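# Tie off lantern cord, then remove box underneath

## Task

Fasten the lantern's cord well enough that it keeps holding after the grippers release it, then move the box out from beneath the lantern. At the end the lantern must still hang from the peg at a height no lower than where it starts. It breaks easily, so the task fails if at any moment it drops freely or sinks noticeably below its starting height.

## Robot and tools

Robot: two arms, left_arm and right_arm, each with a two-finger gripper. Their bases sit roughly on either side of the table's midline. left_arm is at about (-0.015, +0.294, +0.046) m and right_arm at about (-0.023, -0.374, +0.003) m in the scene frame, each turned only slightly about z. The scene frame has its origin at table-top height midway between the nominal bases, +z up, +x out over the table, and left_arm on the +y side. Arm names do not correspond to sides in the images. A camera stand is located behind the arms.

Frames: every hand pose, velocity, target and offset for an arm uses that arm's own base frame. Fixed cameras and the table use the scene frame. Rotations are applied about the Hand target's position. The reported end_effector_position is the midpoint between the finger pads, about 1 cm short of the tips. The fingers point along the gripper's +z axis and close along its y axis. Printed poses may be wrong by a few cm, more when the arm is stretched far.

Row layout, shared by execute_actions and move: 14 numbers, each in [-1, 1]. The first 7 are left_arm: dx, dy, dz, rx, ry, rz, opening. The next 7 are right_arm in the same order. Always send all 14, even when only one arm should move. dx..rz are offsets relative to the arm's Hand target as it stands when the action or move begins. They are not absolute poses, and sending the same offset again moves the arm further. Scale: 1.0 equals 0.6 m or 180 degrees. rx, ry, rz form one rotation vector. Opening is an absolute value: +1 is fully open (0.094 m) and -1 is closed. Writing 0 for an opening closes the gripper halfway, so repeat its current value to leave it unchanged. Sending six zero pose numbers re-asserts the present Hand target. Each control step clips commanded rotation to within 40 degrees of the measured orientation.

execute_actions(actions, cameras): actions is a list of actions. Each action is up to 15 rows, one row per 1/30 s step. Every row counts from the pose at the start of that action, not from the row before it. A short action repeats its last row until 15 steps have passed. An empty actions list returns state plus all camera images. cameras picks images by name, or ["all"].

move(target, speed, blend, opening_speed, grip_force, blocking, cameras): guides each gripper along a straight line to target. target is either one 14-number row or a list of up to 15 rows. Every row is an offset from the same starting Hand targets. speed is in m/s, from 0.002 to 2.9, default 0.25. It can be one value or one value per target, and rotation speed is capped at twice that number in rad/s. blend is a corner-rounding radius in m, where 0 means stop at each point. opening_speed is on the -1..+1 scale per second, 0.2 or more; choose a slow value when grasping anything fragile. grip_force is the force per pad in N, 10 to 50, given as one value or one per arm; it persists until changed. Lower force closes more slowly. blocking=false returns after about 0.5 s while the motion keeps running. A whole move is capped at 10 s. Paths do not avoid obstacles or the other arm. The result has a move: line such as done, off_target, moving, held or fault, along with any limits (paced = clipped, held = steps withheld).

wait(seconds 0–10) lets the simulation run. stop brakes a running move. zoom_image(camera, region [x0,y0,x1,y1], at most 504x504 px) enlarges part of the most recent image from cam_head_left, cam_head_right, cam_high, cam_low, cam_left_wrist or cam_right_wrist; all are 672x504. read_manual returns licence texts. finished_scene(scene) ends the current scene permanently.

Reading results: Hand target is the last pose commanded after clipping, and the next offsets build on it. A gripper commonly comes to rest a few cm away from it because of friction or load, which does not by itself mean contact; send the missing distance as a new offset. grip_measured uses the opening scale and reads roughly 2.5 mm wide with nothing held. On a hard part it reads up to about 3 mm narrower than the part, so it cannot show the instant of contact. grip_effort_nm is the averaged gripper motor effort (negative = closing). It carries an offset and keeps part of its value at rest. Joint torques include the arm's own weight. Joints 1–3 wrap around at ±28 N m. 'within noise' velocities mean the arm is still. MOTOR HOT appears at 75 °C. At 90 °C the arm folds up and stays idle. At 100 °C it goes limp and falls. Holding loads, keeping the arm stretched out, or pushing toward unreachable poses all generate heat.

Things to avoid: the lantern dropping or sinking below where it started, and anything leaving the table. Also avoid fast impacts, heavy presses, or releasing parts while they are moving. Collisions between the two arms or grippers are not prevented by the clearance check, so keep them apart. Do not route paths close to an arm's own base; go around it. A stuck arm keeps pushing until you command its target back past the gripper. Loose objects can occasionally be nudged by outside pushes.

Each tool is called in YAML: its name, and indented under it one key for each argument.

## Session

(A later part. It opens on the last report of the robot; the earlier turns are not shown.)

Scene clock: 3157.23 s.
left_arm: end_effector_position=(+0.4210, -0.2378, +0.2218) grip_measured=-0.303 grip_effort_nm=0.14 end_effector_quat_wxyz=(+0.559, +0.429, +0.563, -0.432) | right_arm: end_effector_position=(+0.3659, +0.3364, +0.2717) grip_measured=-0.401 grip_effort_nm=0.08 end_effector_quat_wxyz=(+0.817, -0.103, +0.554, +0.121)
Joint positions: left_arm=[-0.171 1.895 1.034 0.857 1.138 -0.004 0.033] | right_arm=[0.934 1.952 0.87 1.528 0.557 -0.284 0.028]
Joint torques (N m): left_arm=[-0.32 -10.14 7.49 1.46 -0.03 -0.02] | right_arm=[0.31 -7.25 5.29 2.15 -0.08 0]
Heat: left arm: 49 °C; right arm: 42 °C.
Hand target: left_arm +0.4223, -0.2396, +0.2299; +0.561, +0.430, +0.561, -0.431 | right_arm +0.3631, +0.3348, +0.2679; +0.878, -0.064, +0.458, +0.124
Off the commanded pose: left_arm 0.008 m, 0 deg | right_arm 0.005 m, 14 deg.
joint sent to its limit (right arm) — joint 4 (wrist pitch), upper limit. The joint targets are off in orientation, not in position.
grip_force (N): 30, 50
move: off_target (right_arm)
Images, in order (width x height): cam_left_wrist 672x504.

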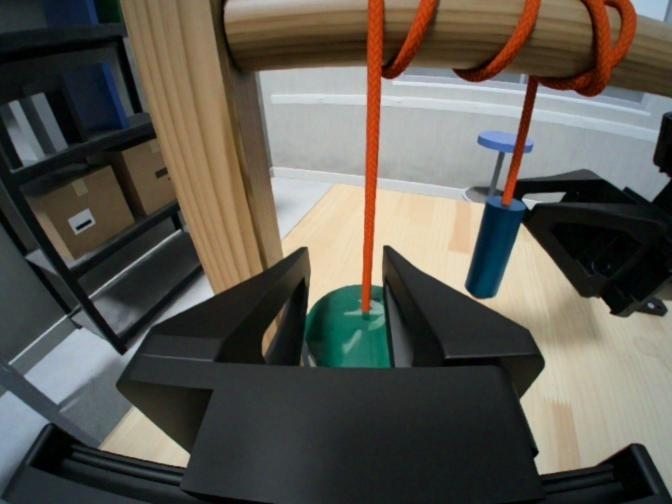

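move:
  target: [-0.0518, 0.1932, 0.0, 0, 0, 0, -0.3, 0, 0, 0, 0, 0, 0, -0.4]
  speed: 0.05
  cameras: ["cam_left_wrist", "cam_low"]

zoom_image:
  camera: "cam_low"
  region: [330, 160, 450, 300]

Scene clock: 3169.73 s.
left_arm: end_effector_position=(+0.3991, -0.1236, +0.2188) grip_measured=-0.303 grip_effort_nm=0.14 end_effector_quat_wxyz=(+0.553, +0.419, +0.571, -0.438) | right_arm: end_effector_position=(+0.3659, +0.3364, +0.2717) grip_measured=-0.401 grip_effort_nm=0.08 end_effector_quat_wxyz=(+0.817, -0.103, +0.554, +0.121)
Joint positions: left_arm=[0.14 1.816 0.925 0.857 1.443 -0.004 0.033] | right_arm=[0.934 1.952 0.87 1.528 0.557 -0.284 0.028]
Joint torques (N m): left_arm=[0.32 -11.54 4.6 1.61 0.11 0.01] | right_arm=[0.27 -7.28 5.19 2.14 -0.08 0]
Heat: left arm: 51 °C; right arm: 42 °C.
Hand target: left_arm +0.3913, -0.1237, +0.2299; +0.561, +0.430, +0.561, -0.431 | right_arm +0.3631, +0.3348, +0.2679; +0.878, -0.064, +0.458, +0.124
Off the commanded pose: left_arm 0.014 m, 2 deg | right_arm 0.005 m, 14 deg.
joint sent to its limit (right arm) — joint 4 (wrist pitch), upper limit. The joint targets are off in orientation, not in position.
grip_force (N): 30, 50
move: off_target (left_arm, right_arm)
Images, in order (width x height): cam_low 672x504, cam_left_wrist 672x504.

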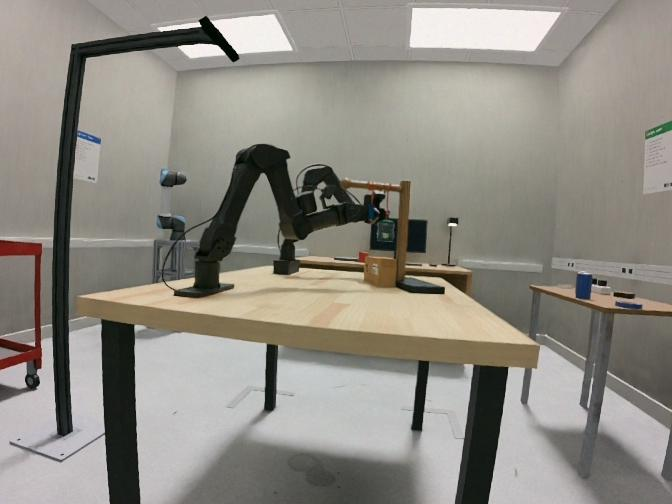

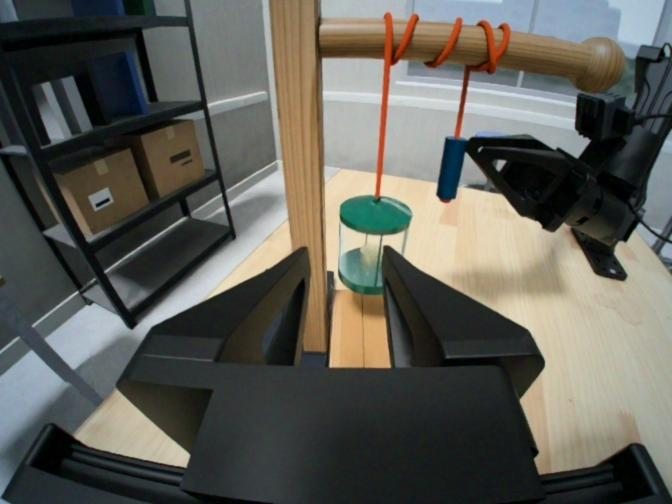

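Scaled by 3.600 from the camera's 672x504 image, which has a finer 960x720 frame.

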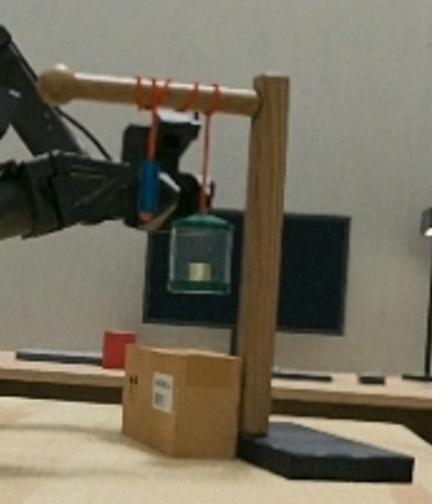

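wait:
  seconds: 0.5
  cameras: ["cam_right_wrist", "cam_head_left", "cam_high"]

zoom_image:
  camera: "cam_right_wrist"
  region: [150, 0, 450, 380]

zoom_image:
  camera: "cam_high"
  region: [210, 80, 450, 260]

Scene clock: 3178.33 s.
left_arm: end_effector_position=(+0.3990, -0.1236, +0.2188) grip_measured=-0.303 grip_effort_nm=0.14 end_effector_quat_wxyz=(+0.553, +0.419, +0.571, -0.439) | right_arm: end_effector_position=(+0.3659, +0.3364, +0.2717) grip_measured=-0.401 grip_effort_nm=0.09 end_effector_quat_wxyz=(+0.817, -0.103, +0.554, +0.121)
Joint positions: left_arm=[0.14 1.816 0.925 0.857 1.444 -0.004 0.033] | right_arm=[0.934 1.952 0.87 1.528 0.557 -0.284 0.028]
Joint torques (N m): left_arm=[0.25 -11.51 4.57 1.59 0.1 -0.01] | right_arm=[0.28 -7.28 5.14 2.15 -0.07 0]
Heat: left arm: 52 °C; right arm: 42 °C.
Hand target: left_arm +0.3912, -0.1237, +0.2299; +0.561, +0.431, +0.561, -0.431 | right_arm +0.3631, +0.3348, +0.2679; +0.878, -0.064, +0.458, +0.124
Tool commands: left_gripper/opening=-0.3 right_gripper/opening=-0.4
Off the commanded pose: left_arm 0.013 m, 2 deg | right_arm 0.005 m, 14 deg.
grip_force (N): 30, 50
wait: 0.50 s; at rest from the start
Images, in order (width x height): cam_head_left 672x504, cam_high 672x504, cam_right_wrist 672x504.

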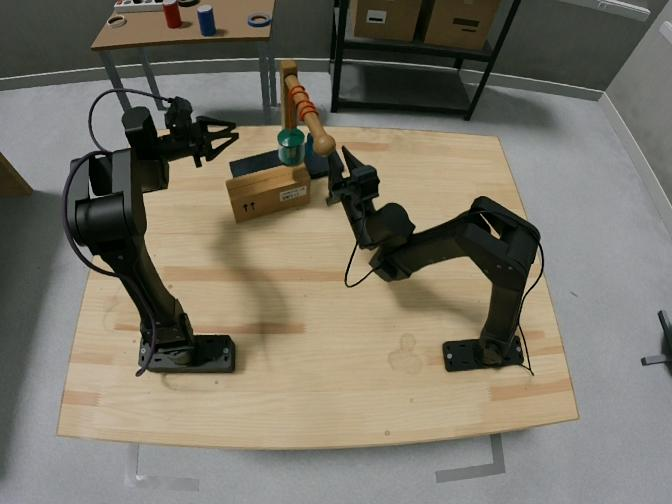

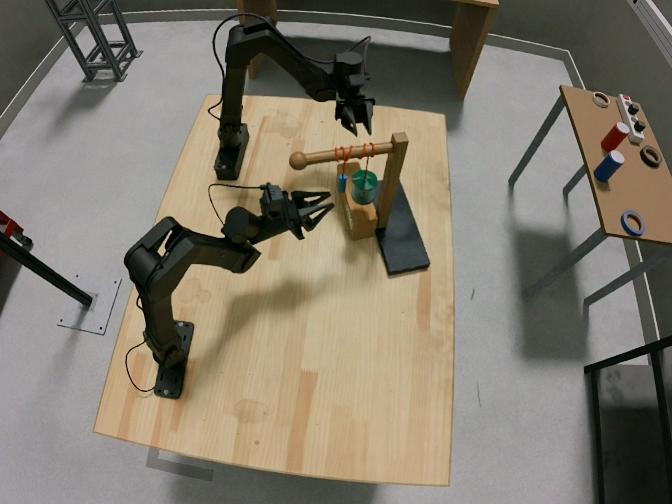

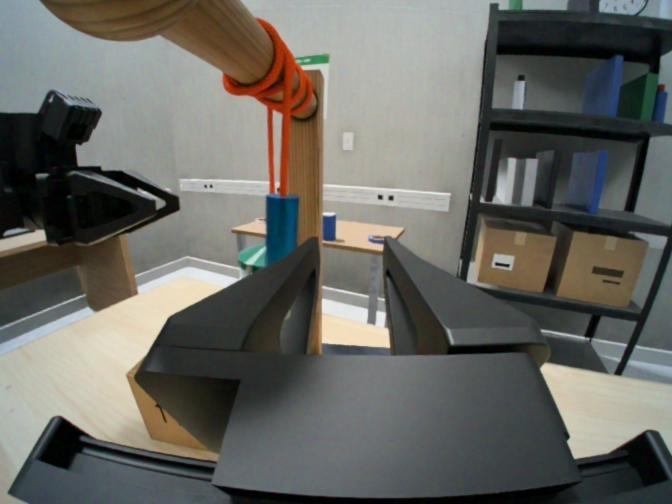

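Scaled by 1.326 from the camera's 672x504 image, which has a finer 960x720 frame.

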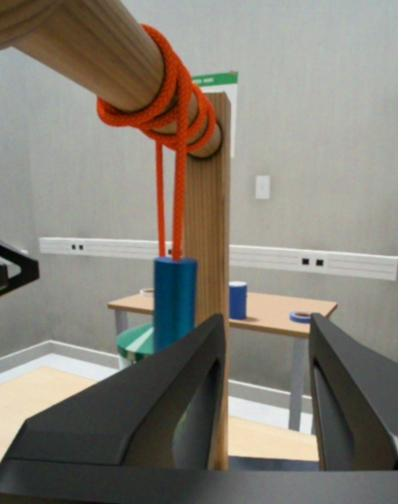

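Scaled by 2.100 from the camera's 672x504 image, which has a finer 960x720 frame.

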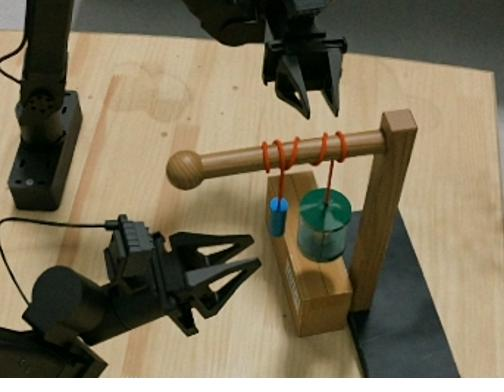

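move:
  target: [0, 0, 0, 0, 0, 0, -0.3, -0.1667, -0.1333, -0.03, 0, 0, 0, -0.4]
  speed: 0.1
  cameras: ["cam_head_left", "cam_head_right", "cam_high", "cam_low"]

zoom_image:
  camera: "cam_head_left"
  region: [200, 110, 360, 230]

zoom_image:
  camera: "cam_high"
  region: [290, 110, 450, 290]

zoom_image:
  camera: "cam_low"
  region: [330, 160, 450, 300]

Scene clock: 3204.17 s.
left_arm: end_effector_position=(+0.3990, -0.1236, +0.2188) grip_measured=-0.303 grip_effort_nm=0.14 end_effector_quat_wxyz=(+0.553, +0.419, +0.571, -0.439) | right_arm: end_effector_position=(+0.2683, +0.2610, +0.2359) grip_measured=-0.401 grip_effort_nm=0.08 end_effector_quat_wxyz=(+0.777, -0.140, +0.603, +0.116)
Joint positions: left_arm=[0.14 1.816 0.925 0.857 1.444 -0.004 0.033] | right_arm=[1.074 1.556 0.332 1.529 0.675 -0.275 0.028]
Joint torques (N m): left_arm=[0.27 -11.52 4.59 1.61 0.13 0.01] | right_arm=[0.54 -6.8 4.63 2.21 0.01 -0.02]
Heat: left arm: 54 °C; right arm: 43 °C.
Hand target: left_arm +0.3913, -0.1237, +0.2299; +0.561, +0.430, +0.561, -0.431 | right_arm +0.2630, +0.2549, +0.2499; +0.878, -0.064, +0.458, +0.124
Off the commanded pose: left_arm 0.013 m, 2 deg | right_arm 0.016 m, 22 deg.
joint sent to its limit (right arm) — joint 4 (wrist pitch), upper limit. The joint targets are off in orientation, not in position.
grip_force (N): 30, 50
move: off_target (left_arm, right_arm)
Images, in order (width x height): cam_head_left 672x504, cam_head_right 672x504, cam_high 672x504, cam_low 672x504.

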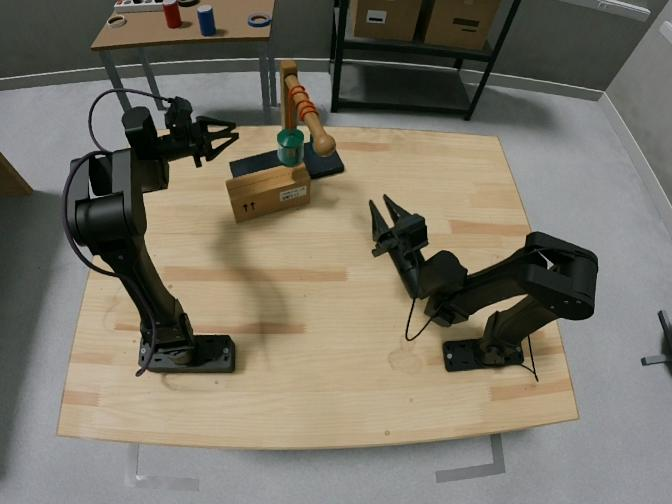

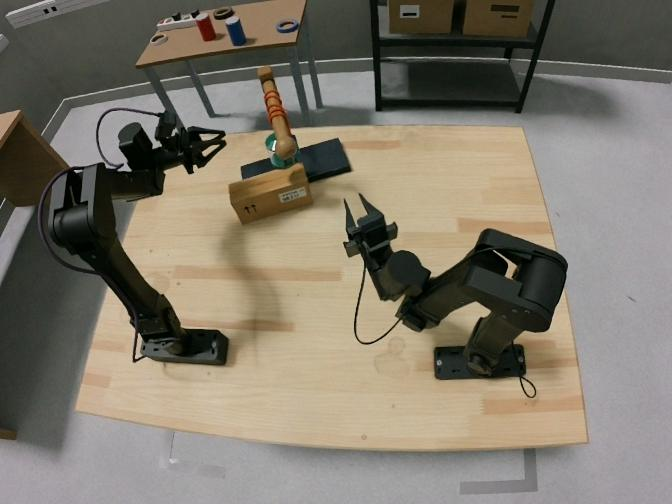

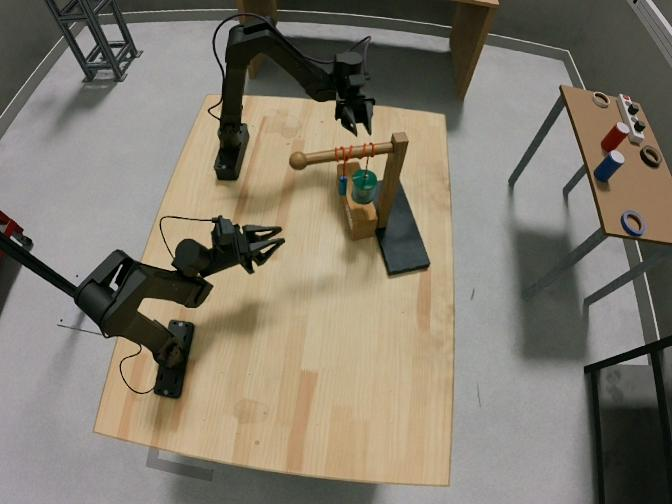

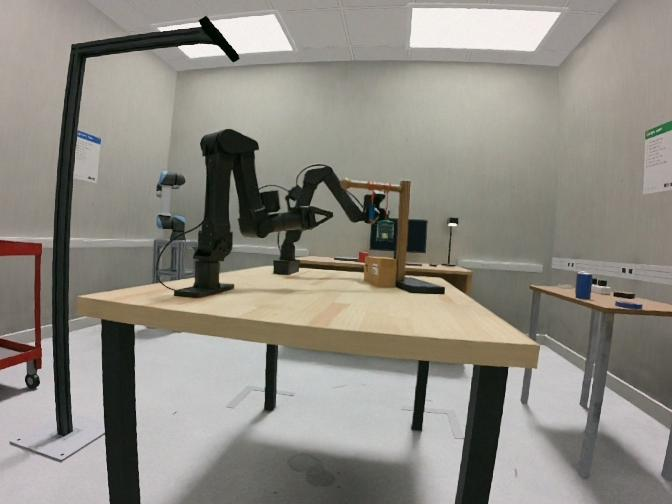

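Scaled by 3.150 from the camera's 672x504 image, which has a finer 960x720 frame.

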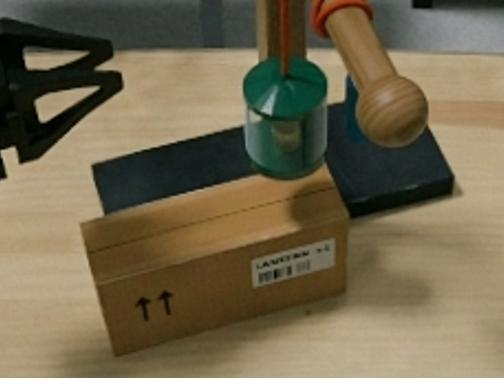

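Scaled by 2.800 from the camera's 672x504 image, which has a finer 960x720 frame.

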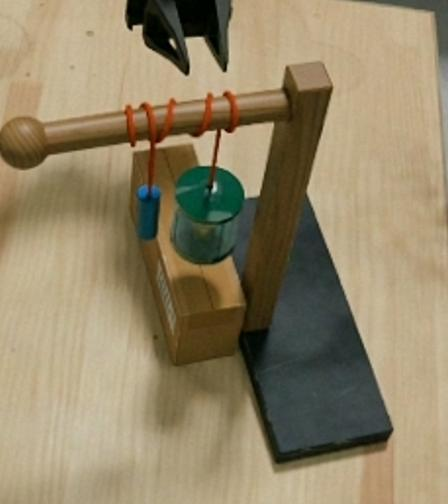

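Scaled by 3.600 from the camera's 672x504 image, which has a finer 960x720 frame.

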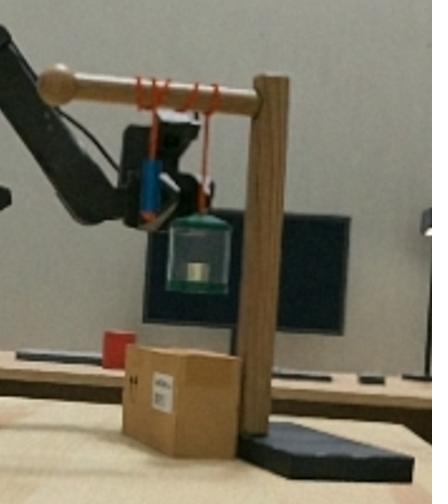

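move:
  target: [0.0047, 0.2345, -0.15, 0.161, 0.0431, 0, 1.0, 0, 0, 0, 0, 0, 0, -0.4]
  speed: 0.12
  cameras: ["cam_left_wrist", "cam_head_left", "cam_low"]

zoom_image:
  camera: "cam_low"
  region: [330, 160, 450, 300]

zoom_image:
  camera: "cam_head_left"
  region: [140, 110, 360, 270]

Scene clock: 3241.63 s.
left_arm: end_effector_position=(+0.3906, +0.0192, +0.1427) grip_measured=+0.998 grip_effort_nm=0.14 end_effector_quat_wxyz=(+0.397, +0.530, +0.690, -0.292) | right_arm: end_effector_position=(+0.2684, +0.2608, +0.2359) grip_measured=-0.401 grip_effort_nm=0.08 end_effector_quat_wxyz=(+0.777, -0.140, +0.603, +0.115)
Joint positions: left_arm=[0.447 2.112 1.706 -1.432 1.008 1.904 0.094] | right_arm=[1.074 1.556 0.332 1.529 0.676 -0.275 0.028]
Joint torques (N m): left_arm=[-0.49 -8.16 7.56 -0.43 0.68 0.1] | right_arm=[0.57 -6.75 4.66 2.22 -0.04 -0.02]
Heat: left arm: 54 °C; right arm: 43 °C.
Hand target: left_arm +0.3941, +0.0171, +0.1399; +0.397, +0.527, +0.687, -0.305 | right_arm +0.2630, +0.2549, +0.2499; +0.878, -0.064, +0.458, +0.124
Off the commanded pose: left_arm 0.005 m, 2 deg | right_arm 0.016 m, 22 deg.
joint sent to its limit (right arm) — joint 4 (wrist pitch), upper limit. The joint targets are off in orientation, not in position.
grip_force (N): 30, 50
move: off_target (right_arm)
Images, in order (width x height): cam_head_left 672x504, cam_low 672x504, cam_left_wrist 672x504.

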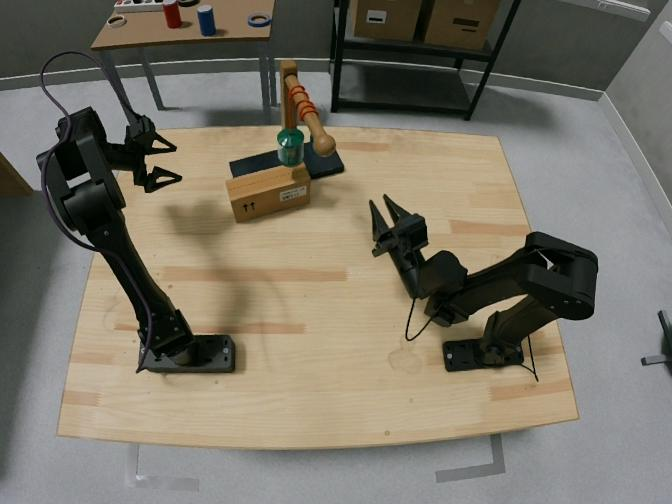

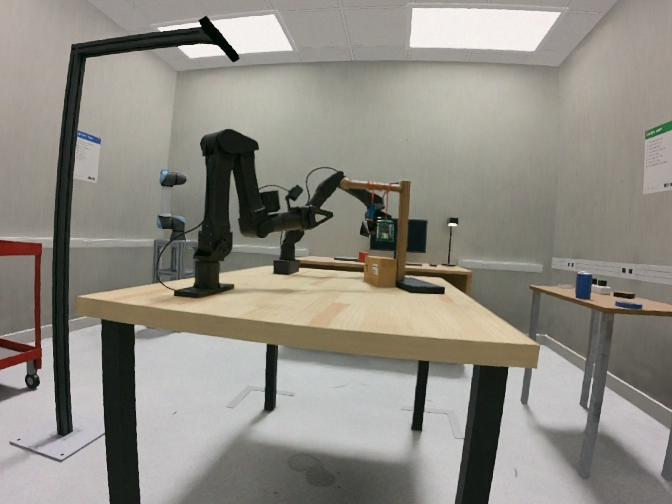

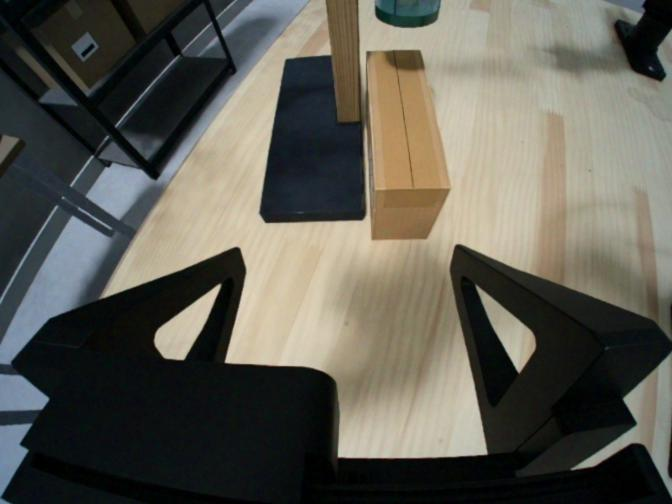

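Scaled by 3.600 from the camera's 672x504 image, which has a finer 960x720 frame.

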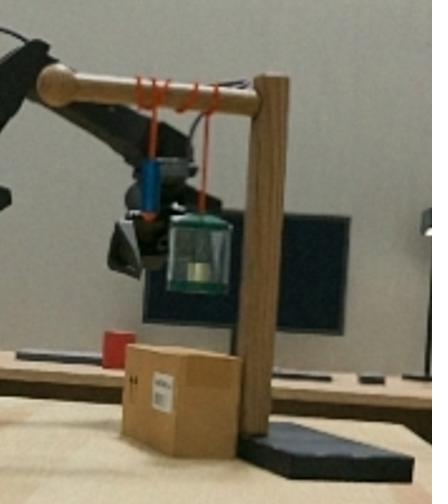

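Scaled by 2.291 from the camera's 672x504 image, which has a finer 960x720 frame.

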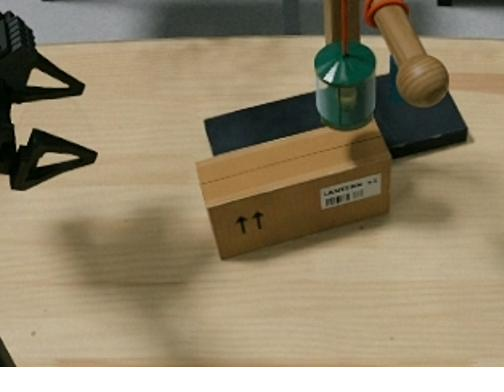

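move:
  target: [-0.0703, -0.0563, -0.1832, 0, 0, 0, 1.0, 0, 0, 0, 0, 0, 0, -0.4]
  speed: 0.12
  cameras: ["cam_left_wrist", "cam_low"]

zoom_image:
  camera: "cam_low"
  region: [330, 160, 450, 300]

Scene clock: 3275.83 s.
left_arm: end_effector_position=(+0.3519, -0.0124, +0.0317) grip_measured=+0.998 grip_effort_nm=0.14 end_effector_quat_wxyz=(+0.389, +0.533, +0.690, -0.298) | right_arm: end_effector_position=(+0.2684, +0.2608, +0.2359) grip_measured=-0.401 grip_effort_nm=0.09 end_effector_quat_wxyz=(+0.777, -0.140, +0.603, +0.115)
Joint positions: left_arm=[0.409 2.112 1.229 -0.928 1.005 1.857 0.094] | right_arm=[1.074 1.556 0.332 1.529 0.676 -0.275 0.028]
Joint torques (N m): left_arm=[-0.39 -9.03 3.4 0.08 0.81 -0.07] | right_arm=[0.57 -6.87 4.6 2.22 -0.03 -0.02]
Heat: left arm: 48 °C; right arm: 43 °C.
Hand target: left_arm +0.3519, -0.0168, +0.0299; +0.397, +0.527, +0.687, -0.305 | right_arm +0.2630, +0.2549, +0.2499; +0.878, -0.064, +0.458, +0.124
Off the commanded pose: left_arm 0.005 m, 1 deg | right_arm 0.016 m, 22 deg.
joint sent to its limit (right arm) — joint 4 (wrist pitch), upper limit. The joint targets are off in orientation, not in position.
grip_force (N): 30, 50
move: off_target (right_arm)
Images, in order (width x height): cam_low 672x504, cam_left_wrist 672x504.

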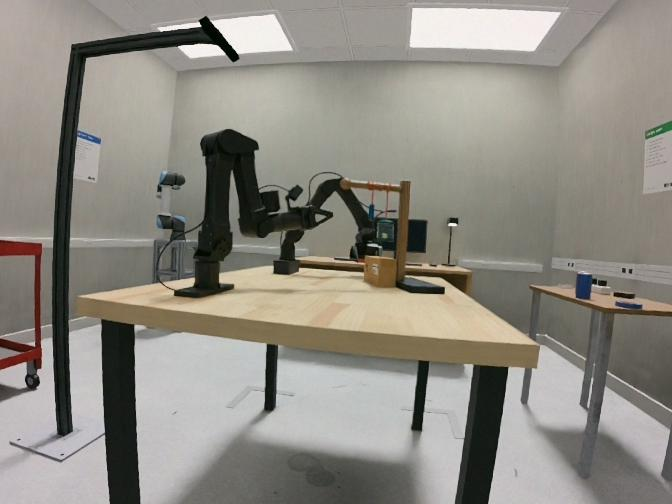

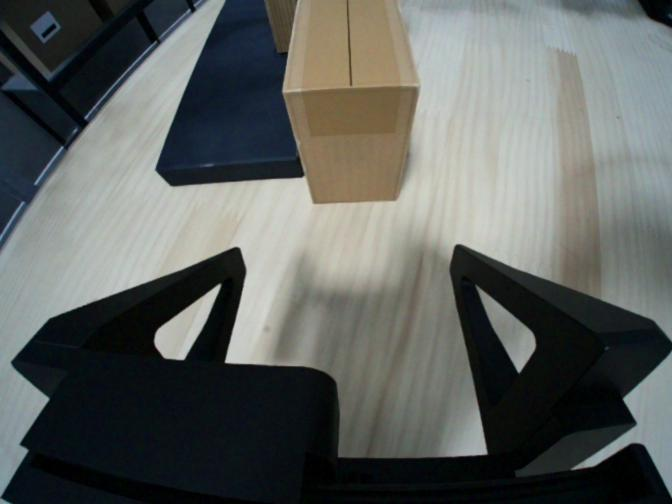

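Scaled by 3.600 from the camera's 672x504 image, which has a finer 960x720 frame.

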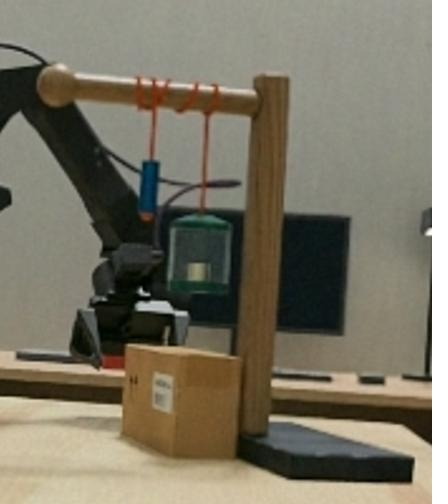

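move:
  target:
    - [0, 0, -0.0333, 0, 0, 0, 1.0, 0, 0, 0, 0, 0, 0, -0.4]
    - [0.0205, -0.0764, -0.0333, 0, 0, 0, 1.0, 0, 0, 0, 0, 0, 0, -0.4]
  speed: 0.08
  blend: [0.01, 0]
  cameras: ["cam_left_wrist"]

Scene clock: 3299.77 s.
left_arm: end_effector_position=(+0.3621, -0.0599, +0.0009) grip_measured=+0.998 grip_effort_nm=0.14 end_effector_quat_wxyz=(+0.379, +0.528, +0.695, -0.306) | right_arm: end_effector_position=(+0.2684, +0.2608, +0.2359) grip_measured=-0.401 grip_effort_nm=0.08 end_effector_quat_wxyz=(+0.777, -0.140, +0.603, +0.115)
Joint positions: left_arm=[0.264 2.129 1.113 -0.589 1.018 1.583 0.094] | right_arm=[1.074 1.556 0.332 1.529 0.676 -0.275 0.028]
Joint torques (N m): left_arm=[0.01 -11.29 3.38 0.46 0.9 -0.08] | right_arm=[0.53 -6.91 4.67 2.2 -0.01 -0.01]
Heat: left arm: 47 °C; right arm: 43 °C.
Hand target: left_arm +0.3642, -0.0626, +0.0100; +0.397, +0.527, +0.687, -0.305 | right_arm +0.2630, +0.2549, +0.2499; +0.878, -0.064, +0.458, +0.124
Off the commanded pose: left_arm 0.010 m, 2 deg | right_arm 0.016 m, 22 deg.
joint sent to its limit (right arm) — joint 4 (wrist pitch), upper limit. The joint targets are off in orientation, not in position.
grip_force (N): 30, 50
move: off_target (right_arm)
Images, in order (width x height): cam_left_wrist 672x504.

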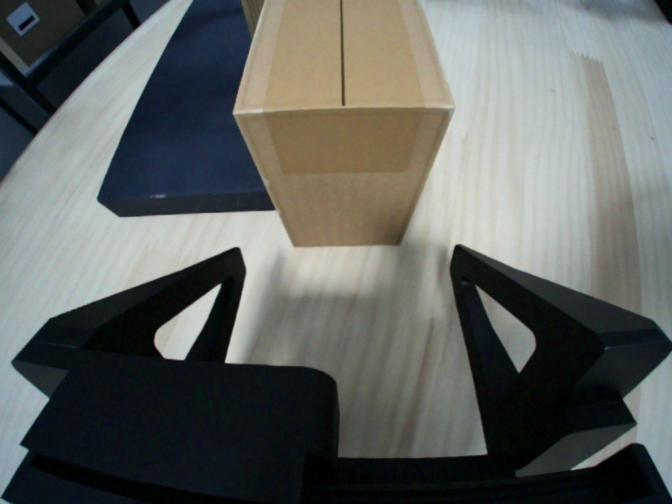

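move:
  target:
    - [0, 0, 0.02, 0, 0, 0, 1.0, 0, 0, 0, 0, 0, 0, -0.4]
    - [0.033, -0.1118, 0.02, 0, 0, 0, 1.0, 0, 0, 0, 0, 0, 0, -0.4]
  speed: 0.08
  blend: [0.0, 0]
  cameras: ["cam_left_wrist", "cam_low"]

zoom_image:
  camera: "cam_low"
  region: [330, 160, 450, 300]

Scene clock: 3315.83 s.
left_arm: end_effector_position=(+0.3814, -0.1287, +0.0071) grip_measured=+0.998 grip_effort_nm=0.14 end_effector_quat_wxyz=(+0.379, +0.522, +0.697, -0.314) | right_arm: end_effector_position=(+0.2684, +0.2608, +0.2359) grip_measured=-0.401 grip_effort_nm=0.08 end_effector_quat_wxyz=(+0.777, -0.140, +0.603, +0.115)
Joint positions: left_arm=[0.059 2.086 1.048 -0.247 1.003 1.187 0.094] | right_arm=[1.074 1.556 0.332 1.529 0.676 -0.275 0.028]
Joint torques (N m): left_arm=[0.03 -13.08 3.67 1.05 0.66 -0.01] | right_arm=[0.5 -6.83 4.64 2.22 -0.02 -0.03]
Heat: left arm: 50 °C; right arm: 43 °C.
Hand target: left_arm +0.3839, -0.1297, +0.0220; +0.397, +0.527, +0.687, -0.305 | right_arm +0.2630, +0.2549, +0.2499; +0.878, -0.064, +0.458, +0.124
Off the commanded pose: left_arm 0.015 m, 3 deg | right_arm 0.016 m, 22 deg.
joint sent to its limit (right arm) — joint 4 (wrist pitch), upper limit. The joint targets are off in orientation, not in position.
grip_force (N): 30, 50
move: off_target (left_arm, right_arm)
Images, in order (width x height): cam_low 672x504, cam_left_wrist 672x504.

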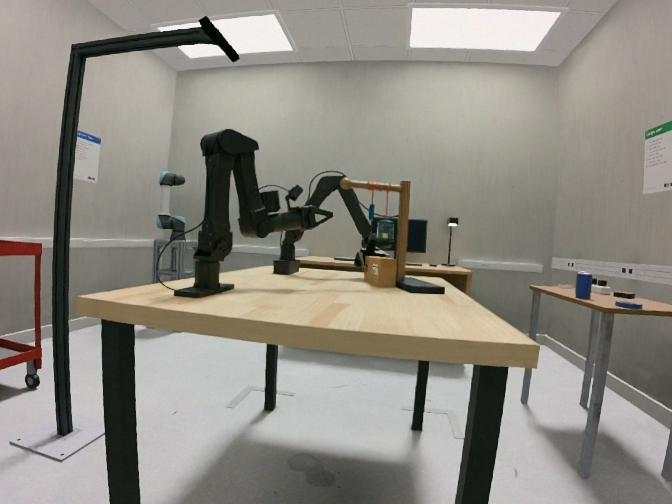

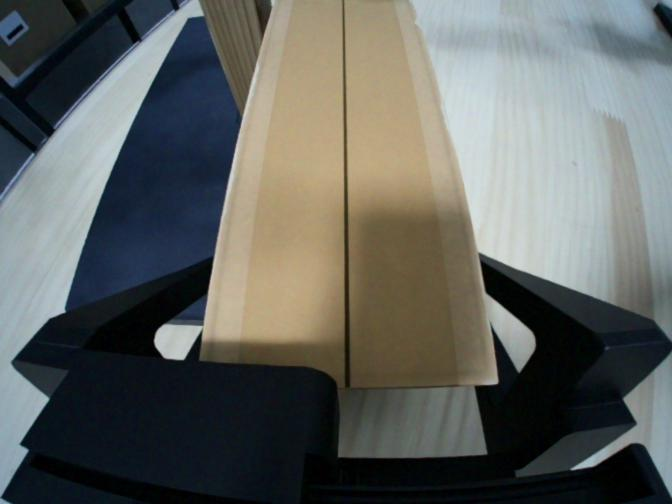

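Scaled by 3.600 from the camera's 672x504 image, which has a finer 960x720 frame.

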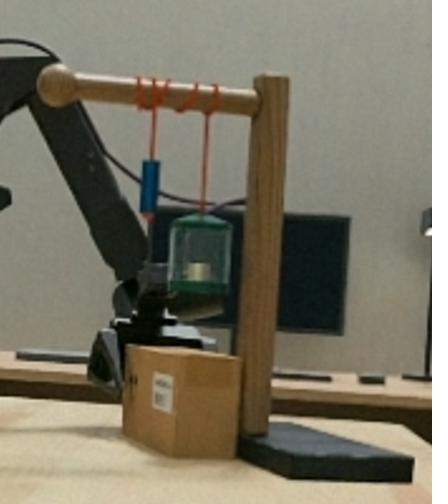

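move:
  target: [0, 0, 0, 0, 0, 0, 0.34, 0, 0, 0, 0, 0, 0, -0.4]
  opening_speed: 0.4
  grip_force: [30, 50]
  cameras: ["cam_left_wrist"]

Scene clock: 3325.47 s.
left_arm: end_effector_position=(+0.3817, -0.1287, +0.0071) grip_measured=+0.347 grip_effort_nm=-0.61 end_effector_quat_wxyz=(+0.379, +0.522, +0.697, -0.313) | right_arm: end_effector_position=(+0.2684, +0.2608, +0.2359) grip_measured=-0.401 grip_effort_nm=0.08 end_effector_quat_wxyz=(+0.777, -0.140, +0.603, +0.115)
Joint positions: left_arm=[0.059 2.086 1.048 -0.245 1.003 1.186 0.063] | right_arm=[1.074 1.556 0.332 1.529 0.676 -0.275 0.028]
Joint torques (N m): left_arm=[0.03 -13.07 3.69 1.02 0.65 -0.07] | right_arm=[0.58 -6.84 4.63 2.22 -0.02 -0.01]
Heat: left arm: 53 °C; right arm: 43 °C.
Hand target: left_arm +0.3839, -0.1297, +0.0220; +0.397, +0.527, +0.687, -0.305 | right_arm +0.2630, +0.2549, +0.2499; +0.878, -0.064, +0.458, +0.124
Off the commanded pose: left_arm 0.015 m, 3 deg | right_arm 0.016 m, 22 deg.
joint sent to its limit (right arm) — joint 4 (wrist pitch), upper limit. The joint targets are off in orientation, not in position.
grip_force (N): 30, 50
move: off_target (left_arm, right_arm)
Images, in order (width x height): cam_left_wrist 672x504.

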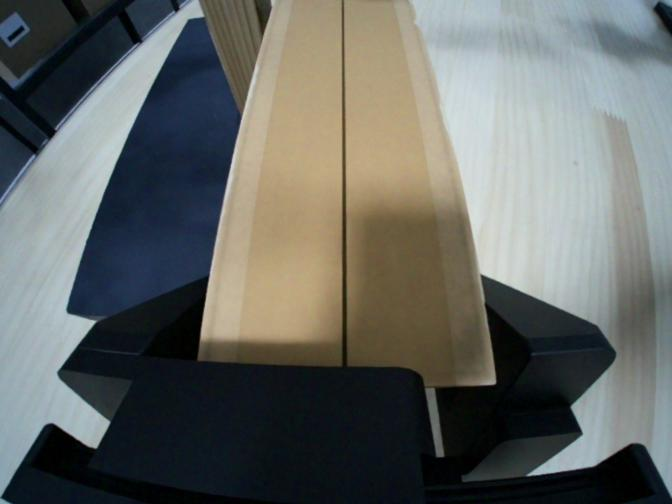

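move:
  target: [0, 0, 0, 0, 0, 0, 0.29, 0, 0, 0, 0, 0, 0, -0.4]
  opening_speed: 0.2
  grip_force: [30, 50]
  cameras: []

Scene clock: 3334.57 s.
left_arm: end_effector_position=(+0.3817, -0.1287, +0.0072) grip_measured=+0.345 grip_effort_nm=-0.66 end_effector_quat_wxyz=(+0.379, +0.522, +0.697, -0.313) | right_arm: end_effector_position=(+0.2684, +0.2608, +0.2359) grip_measured=-0.401 grip_effort_nm=0.08 end_effector_quat_wxyz=(+0.777, -0.140, +0.603, +0.115)
Joint positions: left_arm=[0.059 2.086 1.048 -0.244 1.003 1.186 0.063] | right_arm=[1.074 1.556 0.332 1.529 0.676 -0.275 0.028]
Joint torques (N m): left_arm=[-0.01 -13.05 3.64 1.04 0.64 -0.05] | right_arm=[0.47 -6.82 4.6 2.2 -0.03 -0.01]
Heat: left arm: 56 °C; right arm: 44 °C.
Hand target: left_arm +0.3840, -0.1297, +0.0220; +0.397, +0.527, +0.687, -0.305 | right_arm +0.2630, +0.2549, +0.2499; +0.878, -0.064, +0.458, +0.124
Off the commanded pose: left_arm 0.015 m, 3 deg | right_arm 0.016 m, 22 deg.
joint sent to its limit (right arm) — joint 4 (wrist pitch), upper limit. The joint targets are off in orientation, not in position.
grip_force (N): 30, 50
move: off_target (left_arm, right_arm)
No camera images: "cameras" was empty.

move:
  target: [-0.095, 0.3542, 0.0, 0, 0, 0, 0.29, 0, 0, 0, 0, 0, 0, -0.4]
  speed: 0.08
  cameras: ["cam_left_wrist", "cam_low", "cam_head_left"]

zoom_image:
  camera: "cam_low"
  region: [330, 160, 450, 300]

zoom_image:
  camera: "cam_head_left"
  region: [120, 100, 360, 270]

Scene clock: 3355.03 s.
left_arm: end_effector_position=(+0.3243, +0.0829, +0.0202) grip_measured=+0.344 grip_effort_nm=-0.66 end_effector_quat_wxyz=(+0.370, +0.506, +0.732, -0.268) | right_arm: end_effector_position=(+0.2684, +0.2608, +0.2359) grip_measured=-0.401 grip_effort_nm=0.09 end_effector_quat_wxyz=(+0.777, -0.140, +0.603, +0.115)
Joint positions: left_arm=[0.674 2.2 1.356 -1.158 0.876 2.087 0.063] | right_arm=[1.074 1.556 0.332 1.529 0.676 -0.275 0.028]
Joint torques (N m): left_arm=[0.13 -8.59 6.38 -0.83 0.67 0.12] | right_arm=[0.57 -6.76 4.59 2.21 0 -0.01]
Heat: left arm: 58 °C; right arm: 44 °C.
Hand target: left_arm +0.3269, +0.0829, +0.0221; +0.397, +0.527, +0.687, -0.304 | right_arm +0.2630, +0.2549, +0.2499; +0.878, -0.064, +0.458, +0.124
Off the commanded pose: left_arm 0.003 m, 8 deg | right_arm 0.016 m, 22 deg.
joint sent to its limit (left arm) — joint 6 (wrist roll), upper limit. The joint targets are off in orientation, not in position.
joint sent to its limit (right arm) — joint 4 (wrist pitch), upper limit. The joint targets are off in orientation, not in position.
grip_force (N): 30, 50
move: off_target (left_arm, right_arm)
Images, in order (width x height): cam_head_left 672x504, cam_low 672x504, cam_left_wrist 672x504.

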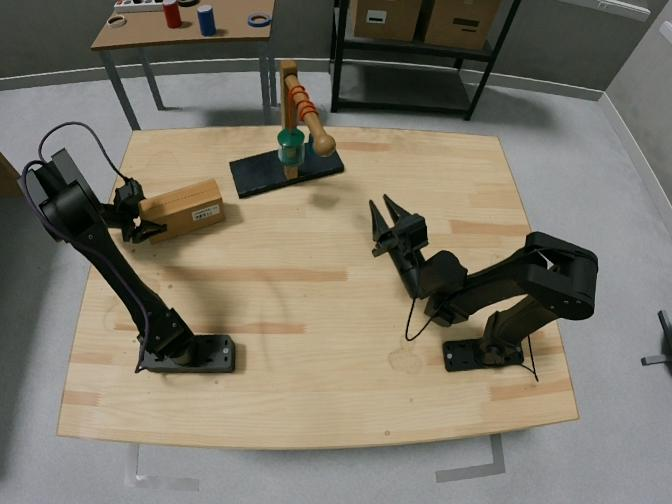

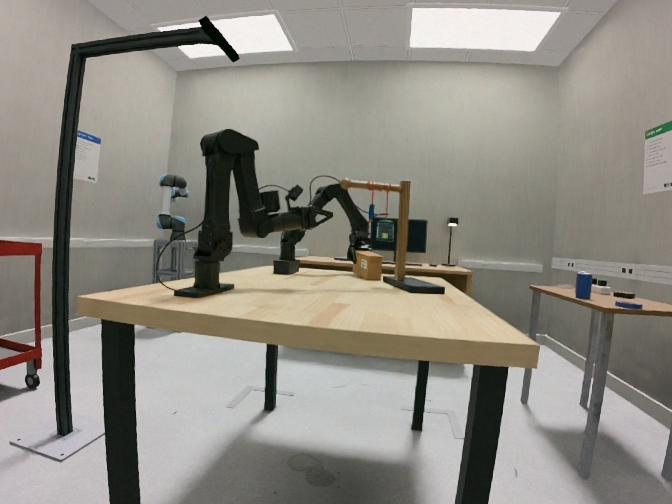

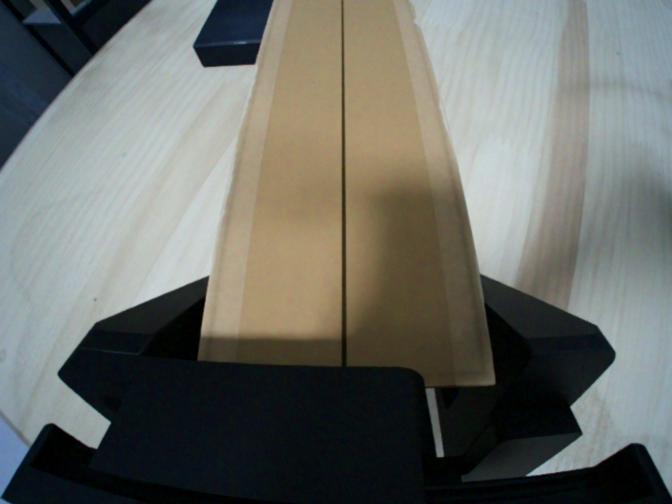

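Scaled by 3.600 from the camera's 672x504 image, which has a finer 960x720 frame.

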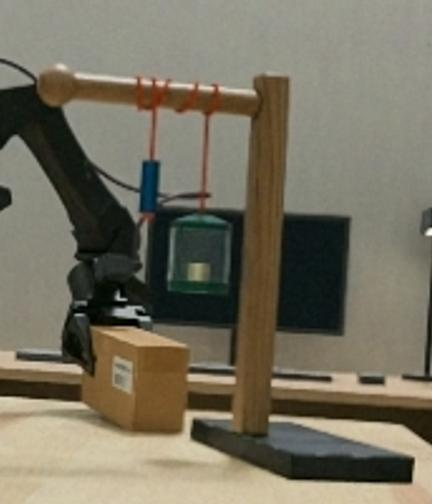

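Scaled by 2.100 from the camera's 672x504 image, which has a finer 960x720 frame.

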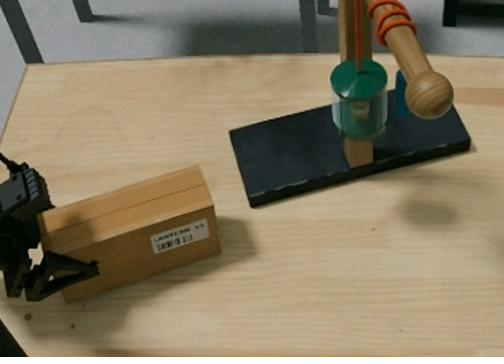

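move:
  target: [0, 0, -0.03, 0, 0, 0, 0.29, 0, 0, 0, 0, 0, 0, -0.4]
  speed: 0.04
  cameras: ["cam_low"]

zoom_image:
  camera: "cam_low"
  region: [330, 160, 450, 300]

Scene clock: 3373.40 s.
left_arm: end_effector_position=(+0.3241, +0.0802, +0.0143) grip_measured=+0.344 grip_effort_nm=-0.66 end_effector_quat_wxyz=(+0.374, +0.497, +0.731, -0.281) | right_arm: end_effector_position=(+0.2684, +0.2608, +0.2359) grip_measured=-0.401 grip_effort_nm=0.09 end_effector_quat_wxyz=(+0.777, -0.140, +0.603, +0.115)
Joint positions: left_arm=[0.674 2.228 1.356 -1.158 0.893 2.09 0.063] | right_arm=[1.074 1.556 0.332 1.529 0.676 -0.275 0.028]
Joint torques (N m): left_arm=[0.1 -7.75 5.05 -0.29 0.45 0.09] | right_arm=[0.64 -6.9 4.67 2.21 -0.01 0.01]
Heat: left arm: 51 °C; right arm: 44 °C.
Hand target: left_arm +0.3269, +0.0829, +0.0041; +0.397, +0.527, +0.687, -0.305 | right_arm +0.2630, +0.2549, +0.2499; +0.878, -0.064, +0.458, +0.124
Off the commanded pose: left_arm 0.011 m, 7 deg | right_arm 0.016 m, 22 deg.
joint sent to its limit (left arm) — joint 6 (wrist roll), upper limit. The joint targets are off in orientation, not in position.
joint sent to its limit (right arm) — joint 4 (wrist pitch), upper limit. The joint targets are off in orientation, not in position.
grip_force (N): 30, 50
move: off_target (left_arm, right_arm)
Images, in order (width x height): cam_low 672x504.

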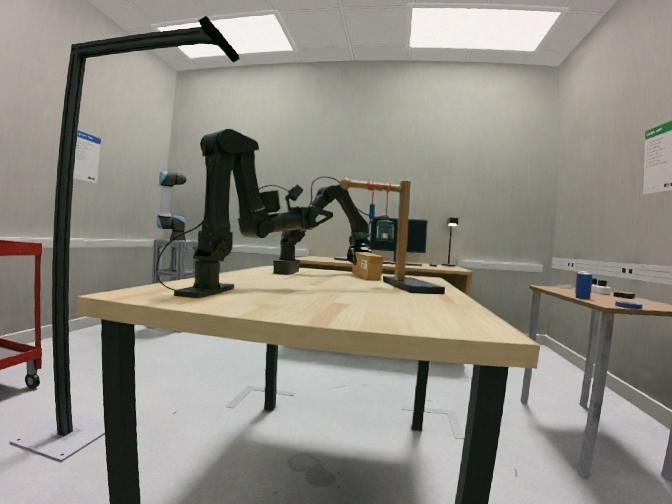

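Scaled by 3.600 from the camera's 672x504 image, which has a finer 960x720 frame.

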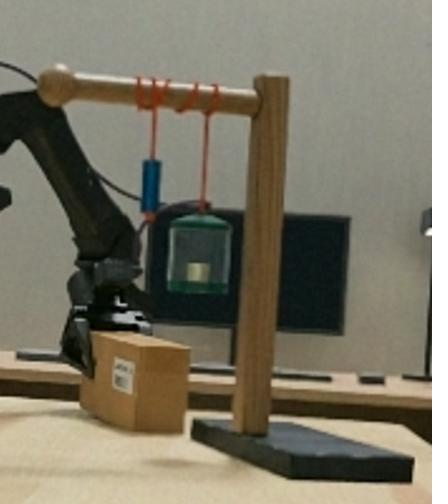

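move:
  target: [0, 0, -0.025, 0, 0, 0, 0.29, 0, 0, 0, 0, 0, 0, -0.4]
  speed: 0.04
  cameras: ["cam_low", "cam_left_wrist"]

zoom_image:
  camera: "cam_low"
  region: [330, 160, 450, 300]

Scene clock: 3381.13 s.
left_arm: end_effector_position=(+0.3261, +0.0782, +0.0079) grip_measured=+0.344 grip_effort_nm=-0.66 end_effector_quat_wxyz=(+0.384, +0.490, +0.728, -0.287) | right_arm: end_effector_position=(+0.2684, +0.2608, +0.2359) grip_measured=-0.401 grip_effort_nm=0.08 end_effector_quat_wxyz=(+0.777, -0.140, +0.603, +0.115)
Joint positions: left_arm=[0.674 2.259 1.356 -1.145 0.918 2.098 0.063] | right_arm=[1.074 1.556 0.332 1.529 0.676 -0.275 0.028]
Joint torques (N m): left_arm=[0.1 -7.62 4.11 0 0.19 0.01] | right_arm=[0.5 -6.8 4.56 2.21 -0.01 0]
Heat: left arm: 50 °C; right arm: 44 °C.
Hand target: left_arm +0.3270, +0.0829, -0.0109; +0.397, +0.527, +0.687, -0.304 | right_arm +0.2630, +0.2549, +0.2499; +0.878, -0.064, +0.458, +0.124
Off the commanded pose: left_arm 0.019 m, 7 deg | right_arm 0.016 m, 22 deg.
joint sent to its limit (left arm) — joint 6 (wrist roll), upper limit. The joint targets are off in orientation, not in position.
joint sent to its limit (right arm) — joint 4 (wrist pitch), upper limit. The joint targets are off in orientation, not in position.
grip_force (N): 30, 50
move: off_target (left_arm, right_arm)
Images, in order (width x height): cam_low 672x504, cam_left_wrist 672x504.

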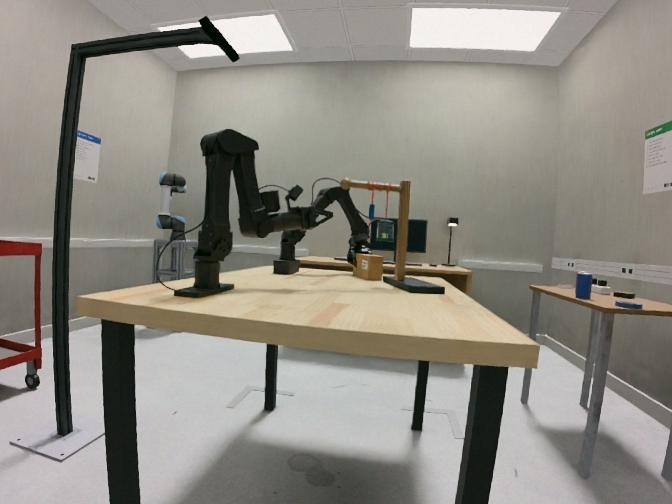

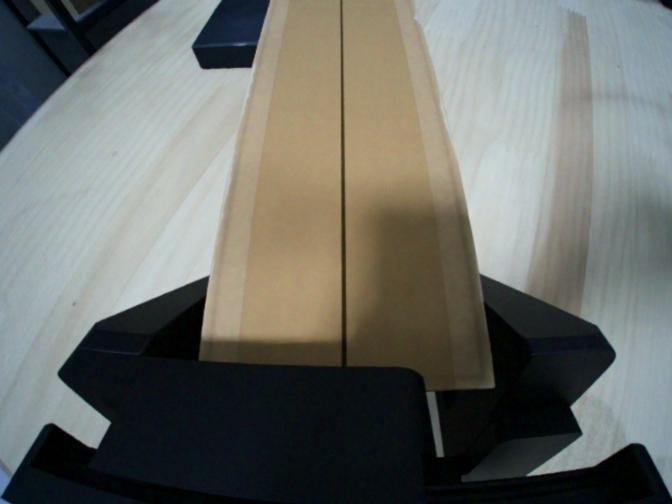

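Scaled by 3.600 from the camera's 672x504 image, which has a finer 960x720 frame.

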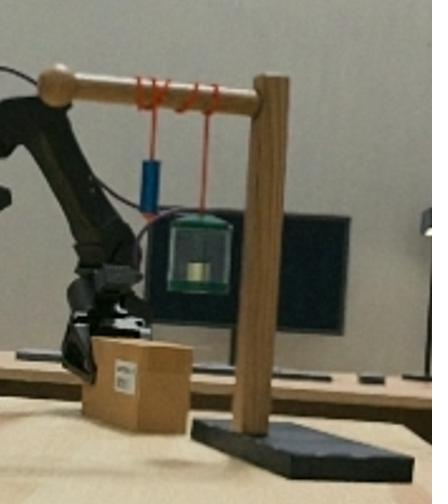

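move:
  target: [0, 0, -0.012, 0, 0, 0, 0.29, 0, 0, 0, 0, 0, 0, -0.4]
  speed: 0.04
  cameras: []

Scene clock: 3388.27 s.
left_arm: end_effector_position=(+0.3270, +0.0780, +0.0068) grip_measured=+0.344 grip_effort_nm=-0.66 end_effector_quat_wxyz=(+0.387, +0.489, +0.727, -0.288) | right_arm: end_effector_position=(+0.2684, +0.2608, +0.2359) grip_measured=-0.401 grip_effort_nm=0.08 end_effector_quat_wxyz=(+0.777, -0.140, +0.603, +0.115)
Joint positions: left_arm=[0.674 2.264 1.356 -1.141 0.925 2.099 0.063] | right_arm=[1.074 1.556 0.332 1.529 0.676 -0.275 0.028]
Joint torques (N m): left_arm=[0.14 -6.94 3.7 0.18 0.11 0] | right_arm=[0.57 -6.9 4.63 2.2 0 -0.03]
Heat: left arm: 49 °C; right arm: 44 °C.
Hand target: left_arm +0.3269, +0.0829, -0.0182; +0.397, +0.527, +0.687, -0.305 | right_arm +0.2630, +0.2549, +0.2499; +0.878, -0.064, +0.458, +0.124
Off the commanded pose: left_arm 0.025 m, 7 deg | right_arm 0.016 m, 22 deg.
joint sent to its limit (left arm) — joint 6 (wrist roll), upper limit. The joint targets are off in orientation, not in position.
joint sent to its limit (right arm) — joint 4 (wrist pitch), upper limit. The joint targets are off in orientation, not in position.
grip_force (N): 30, 50
move: off_target (left_arm, right_arm)
No camera images: "cameras" was empty.


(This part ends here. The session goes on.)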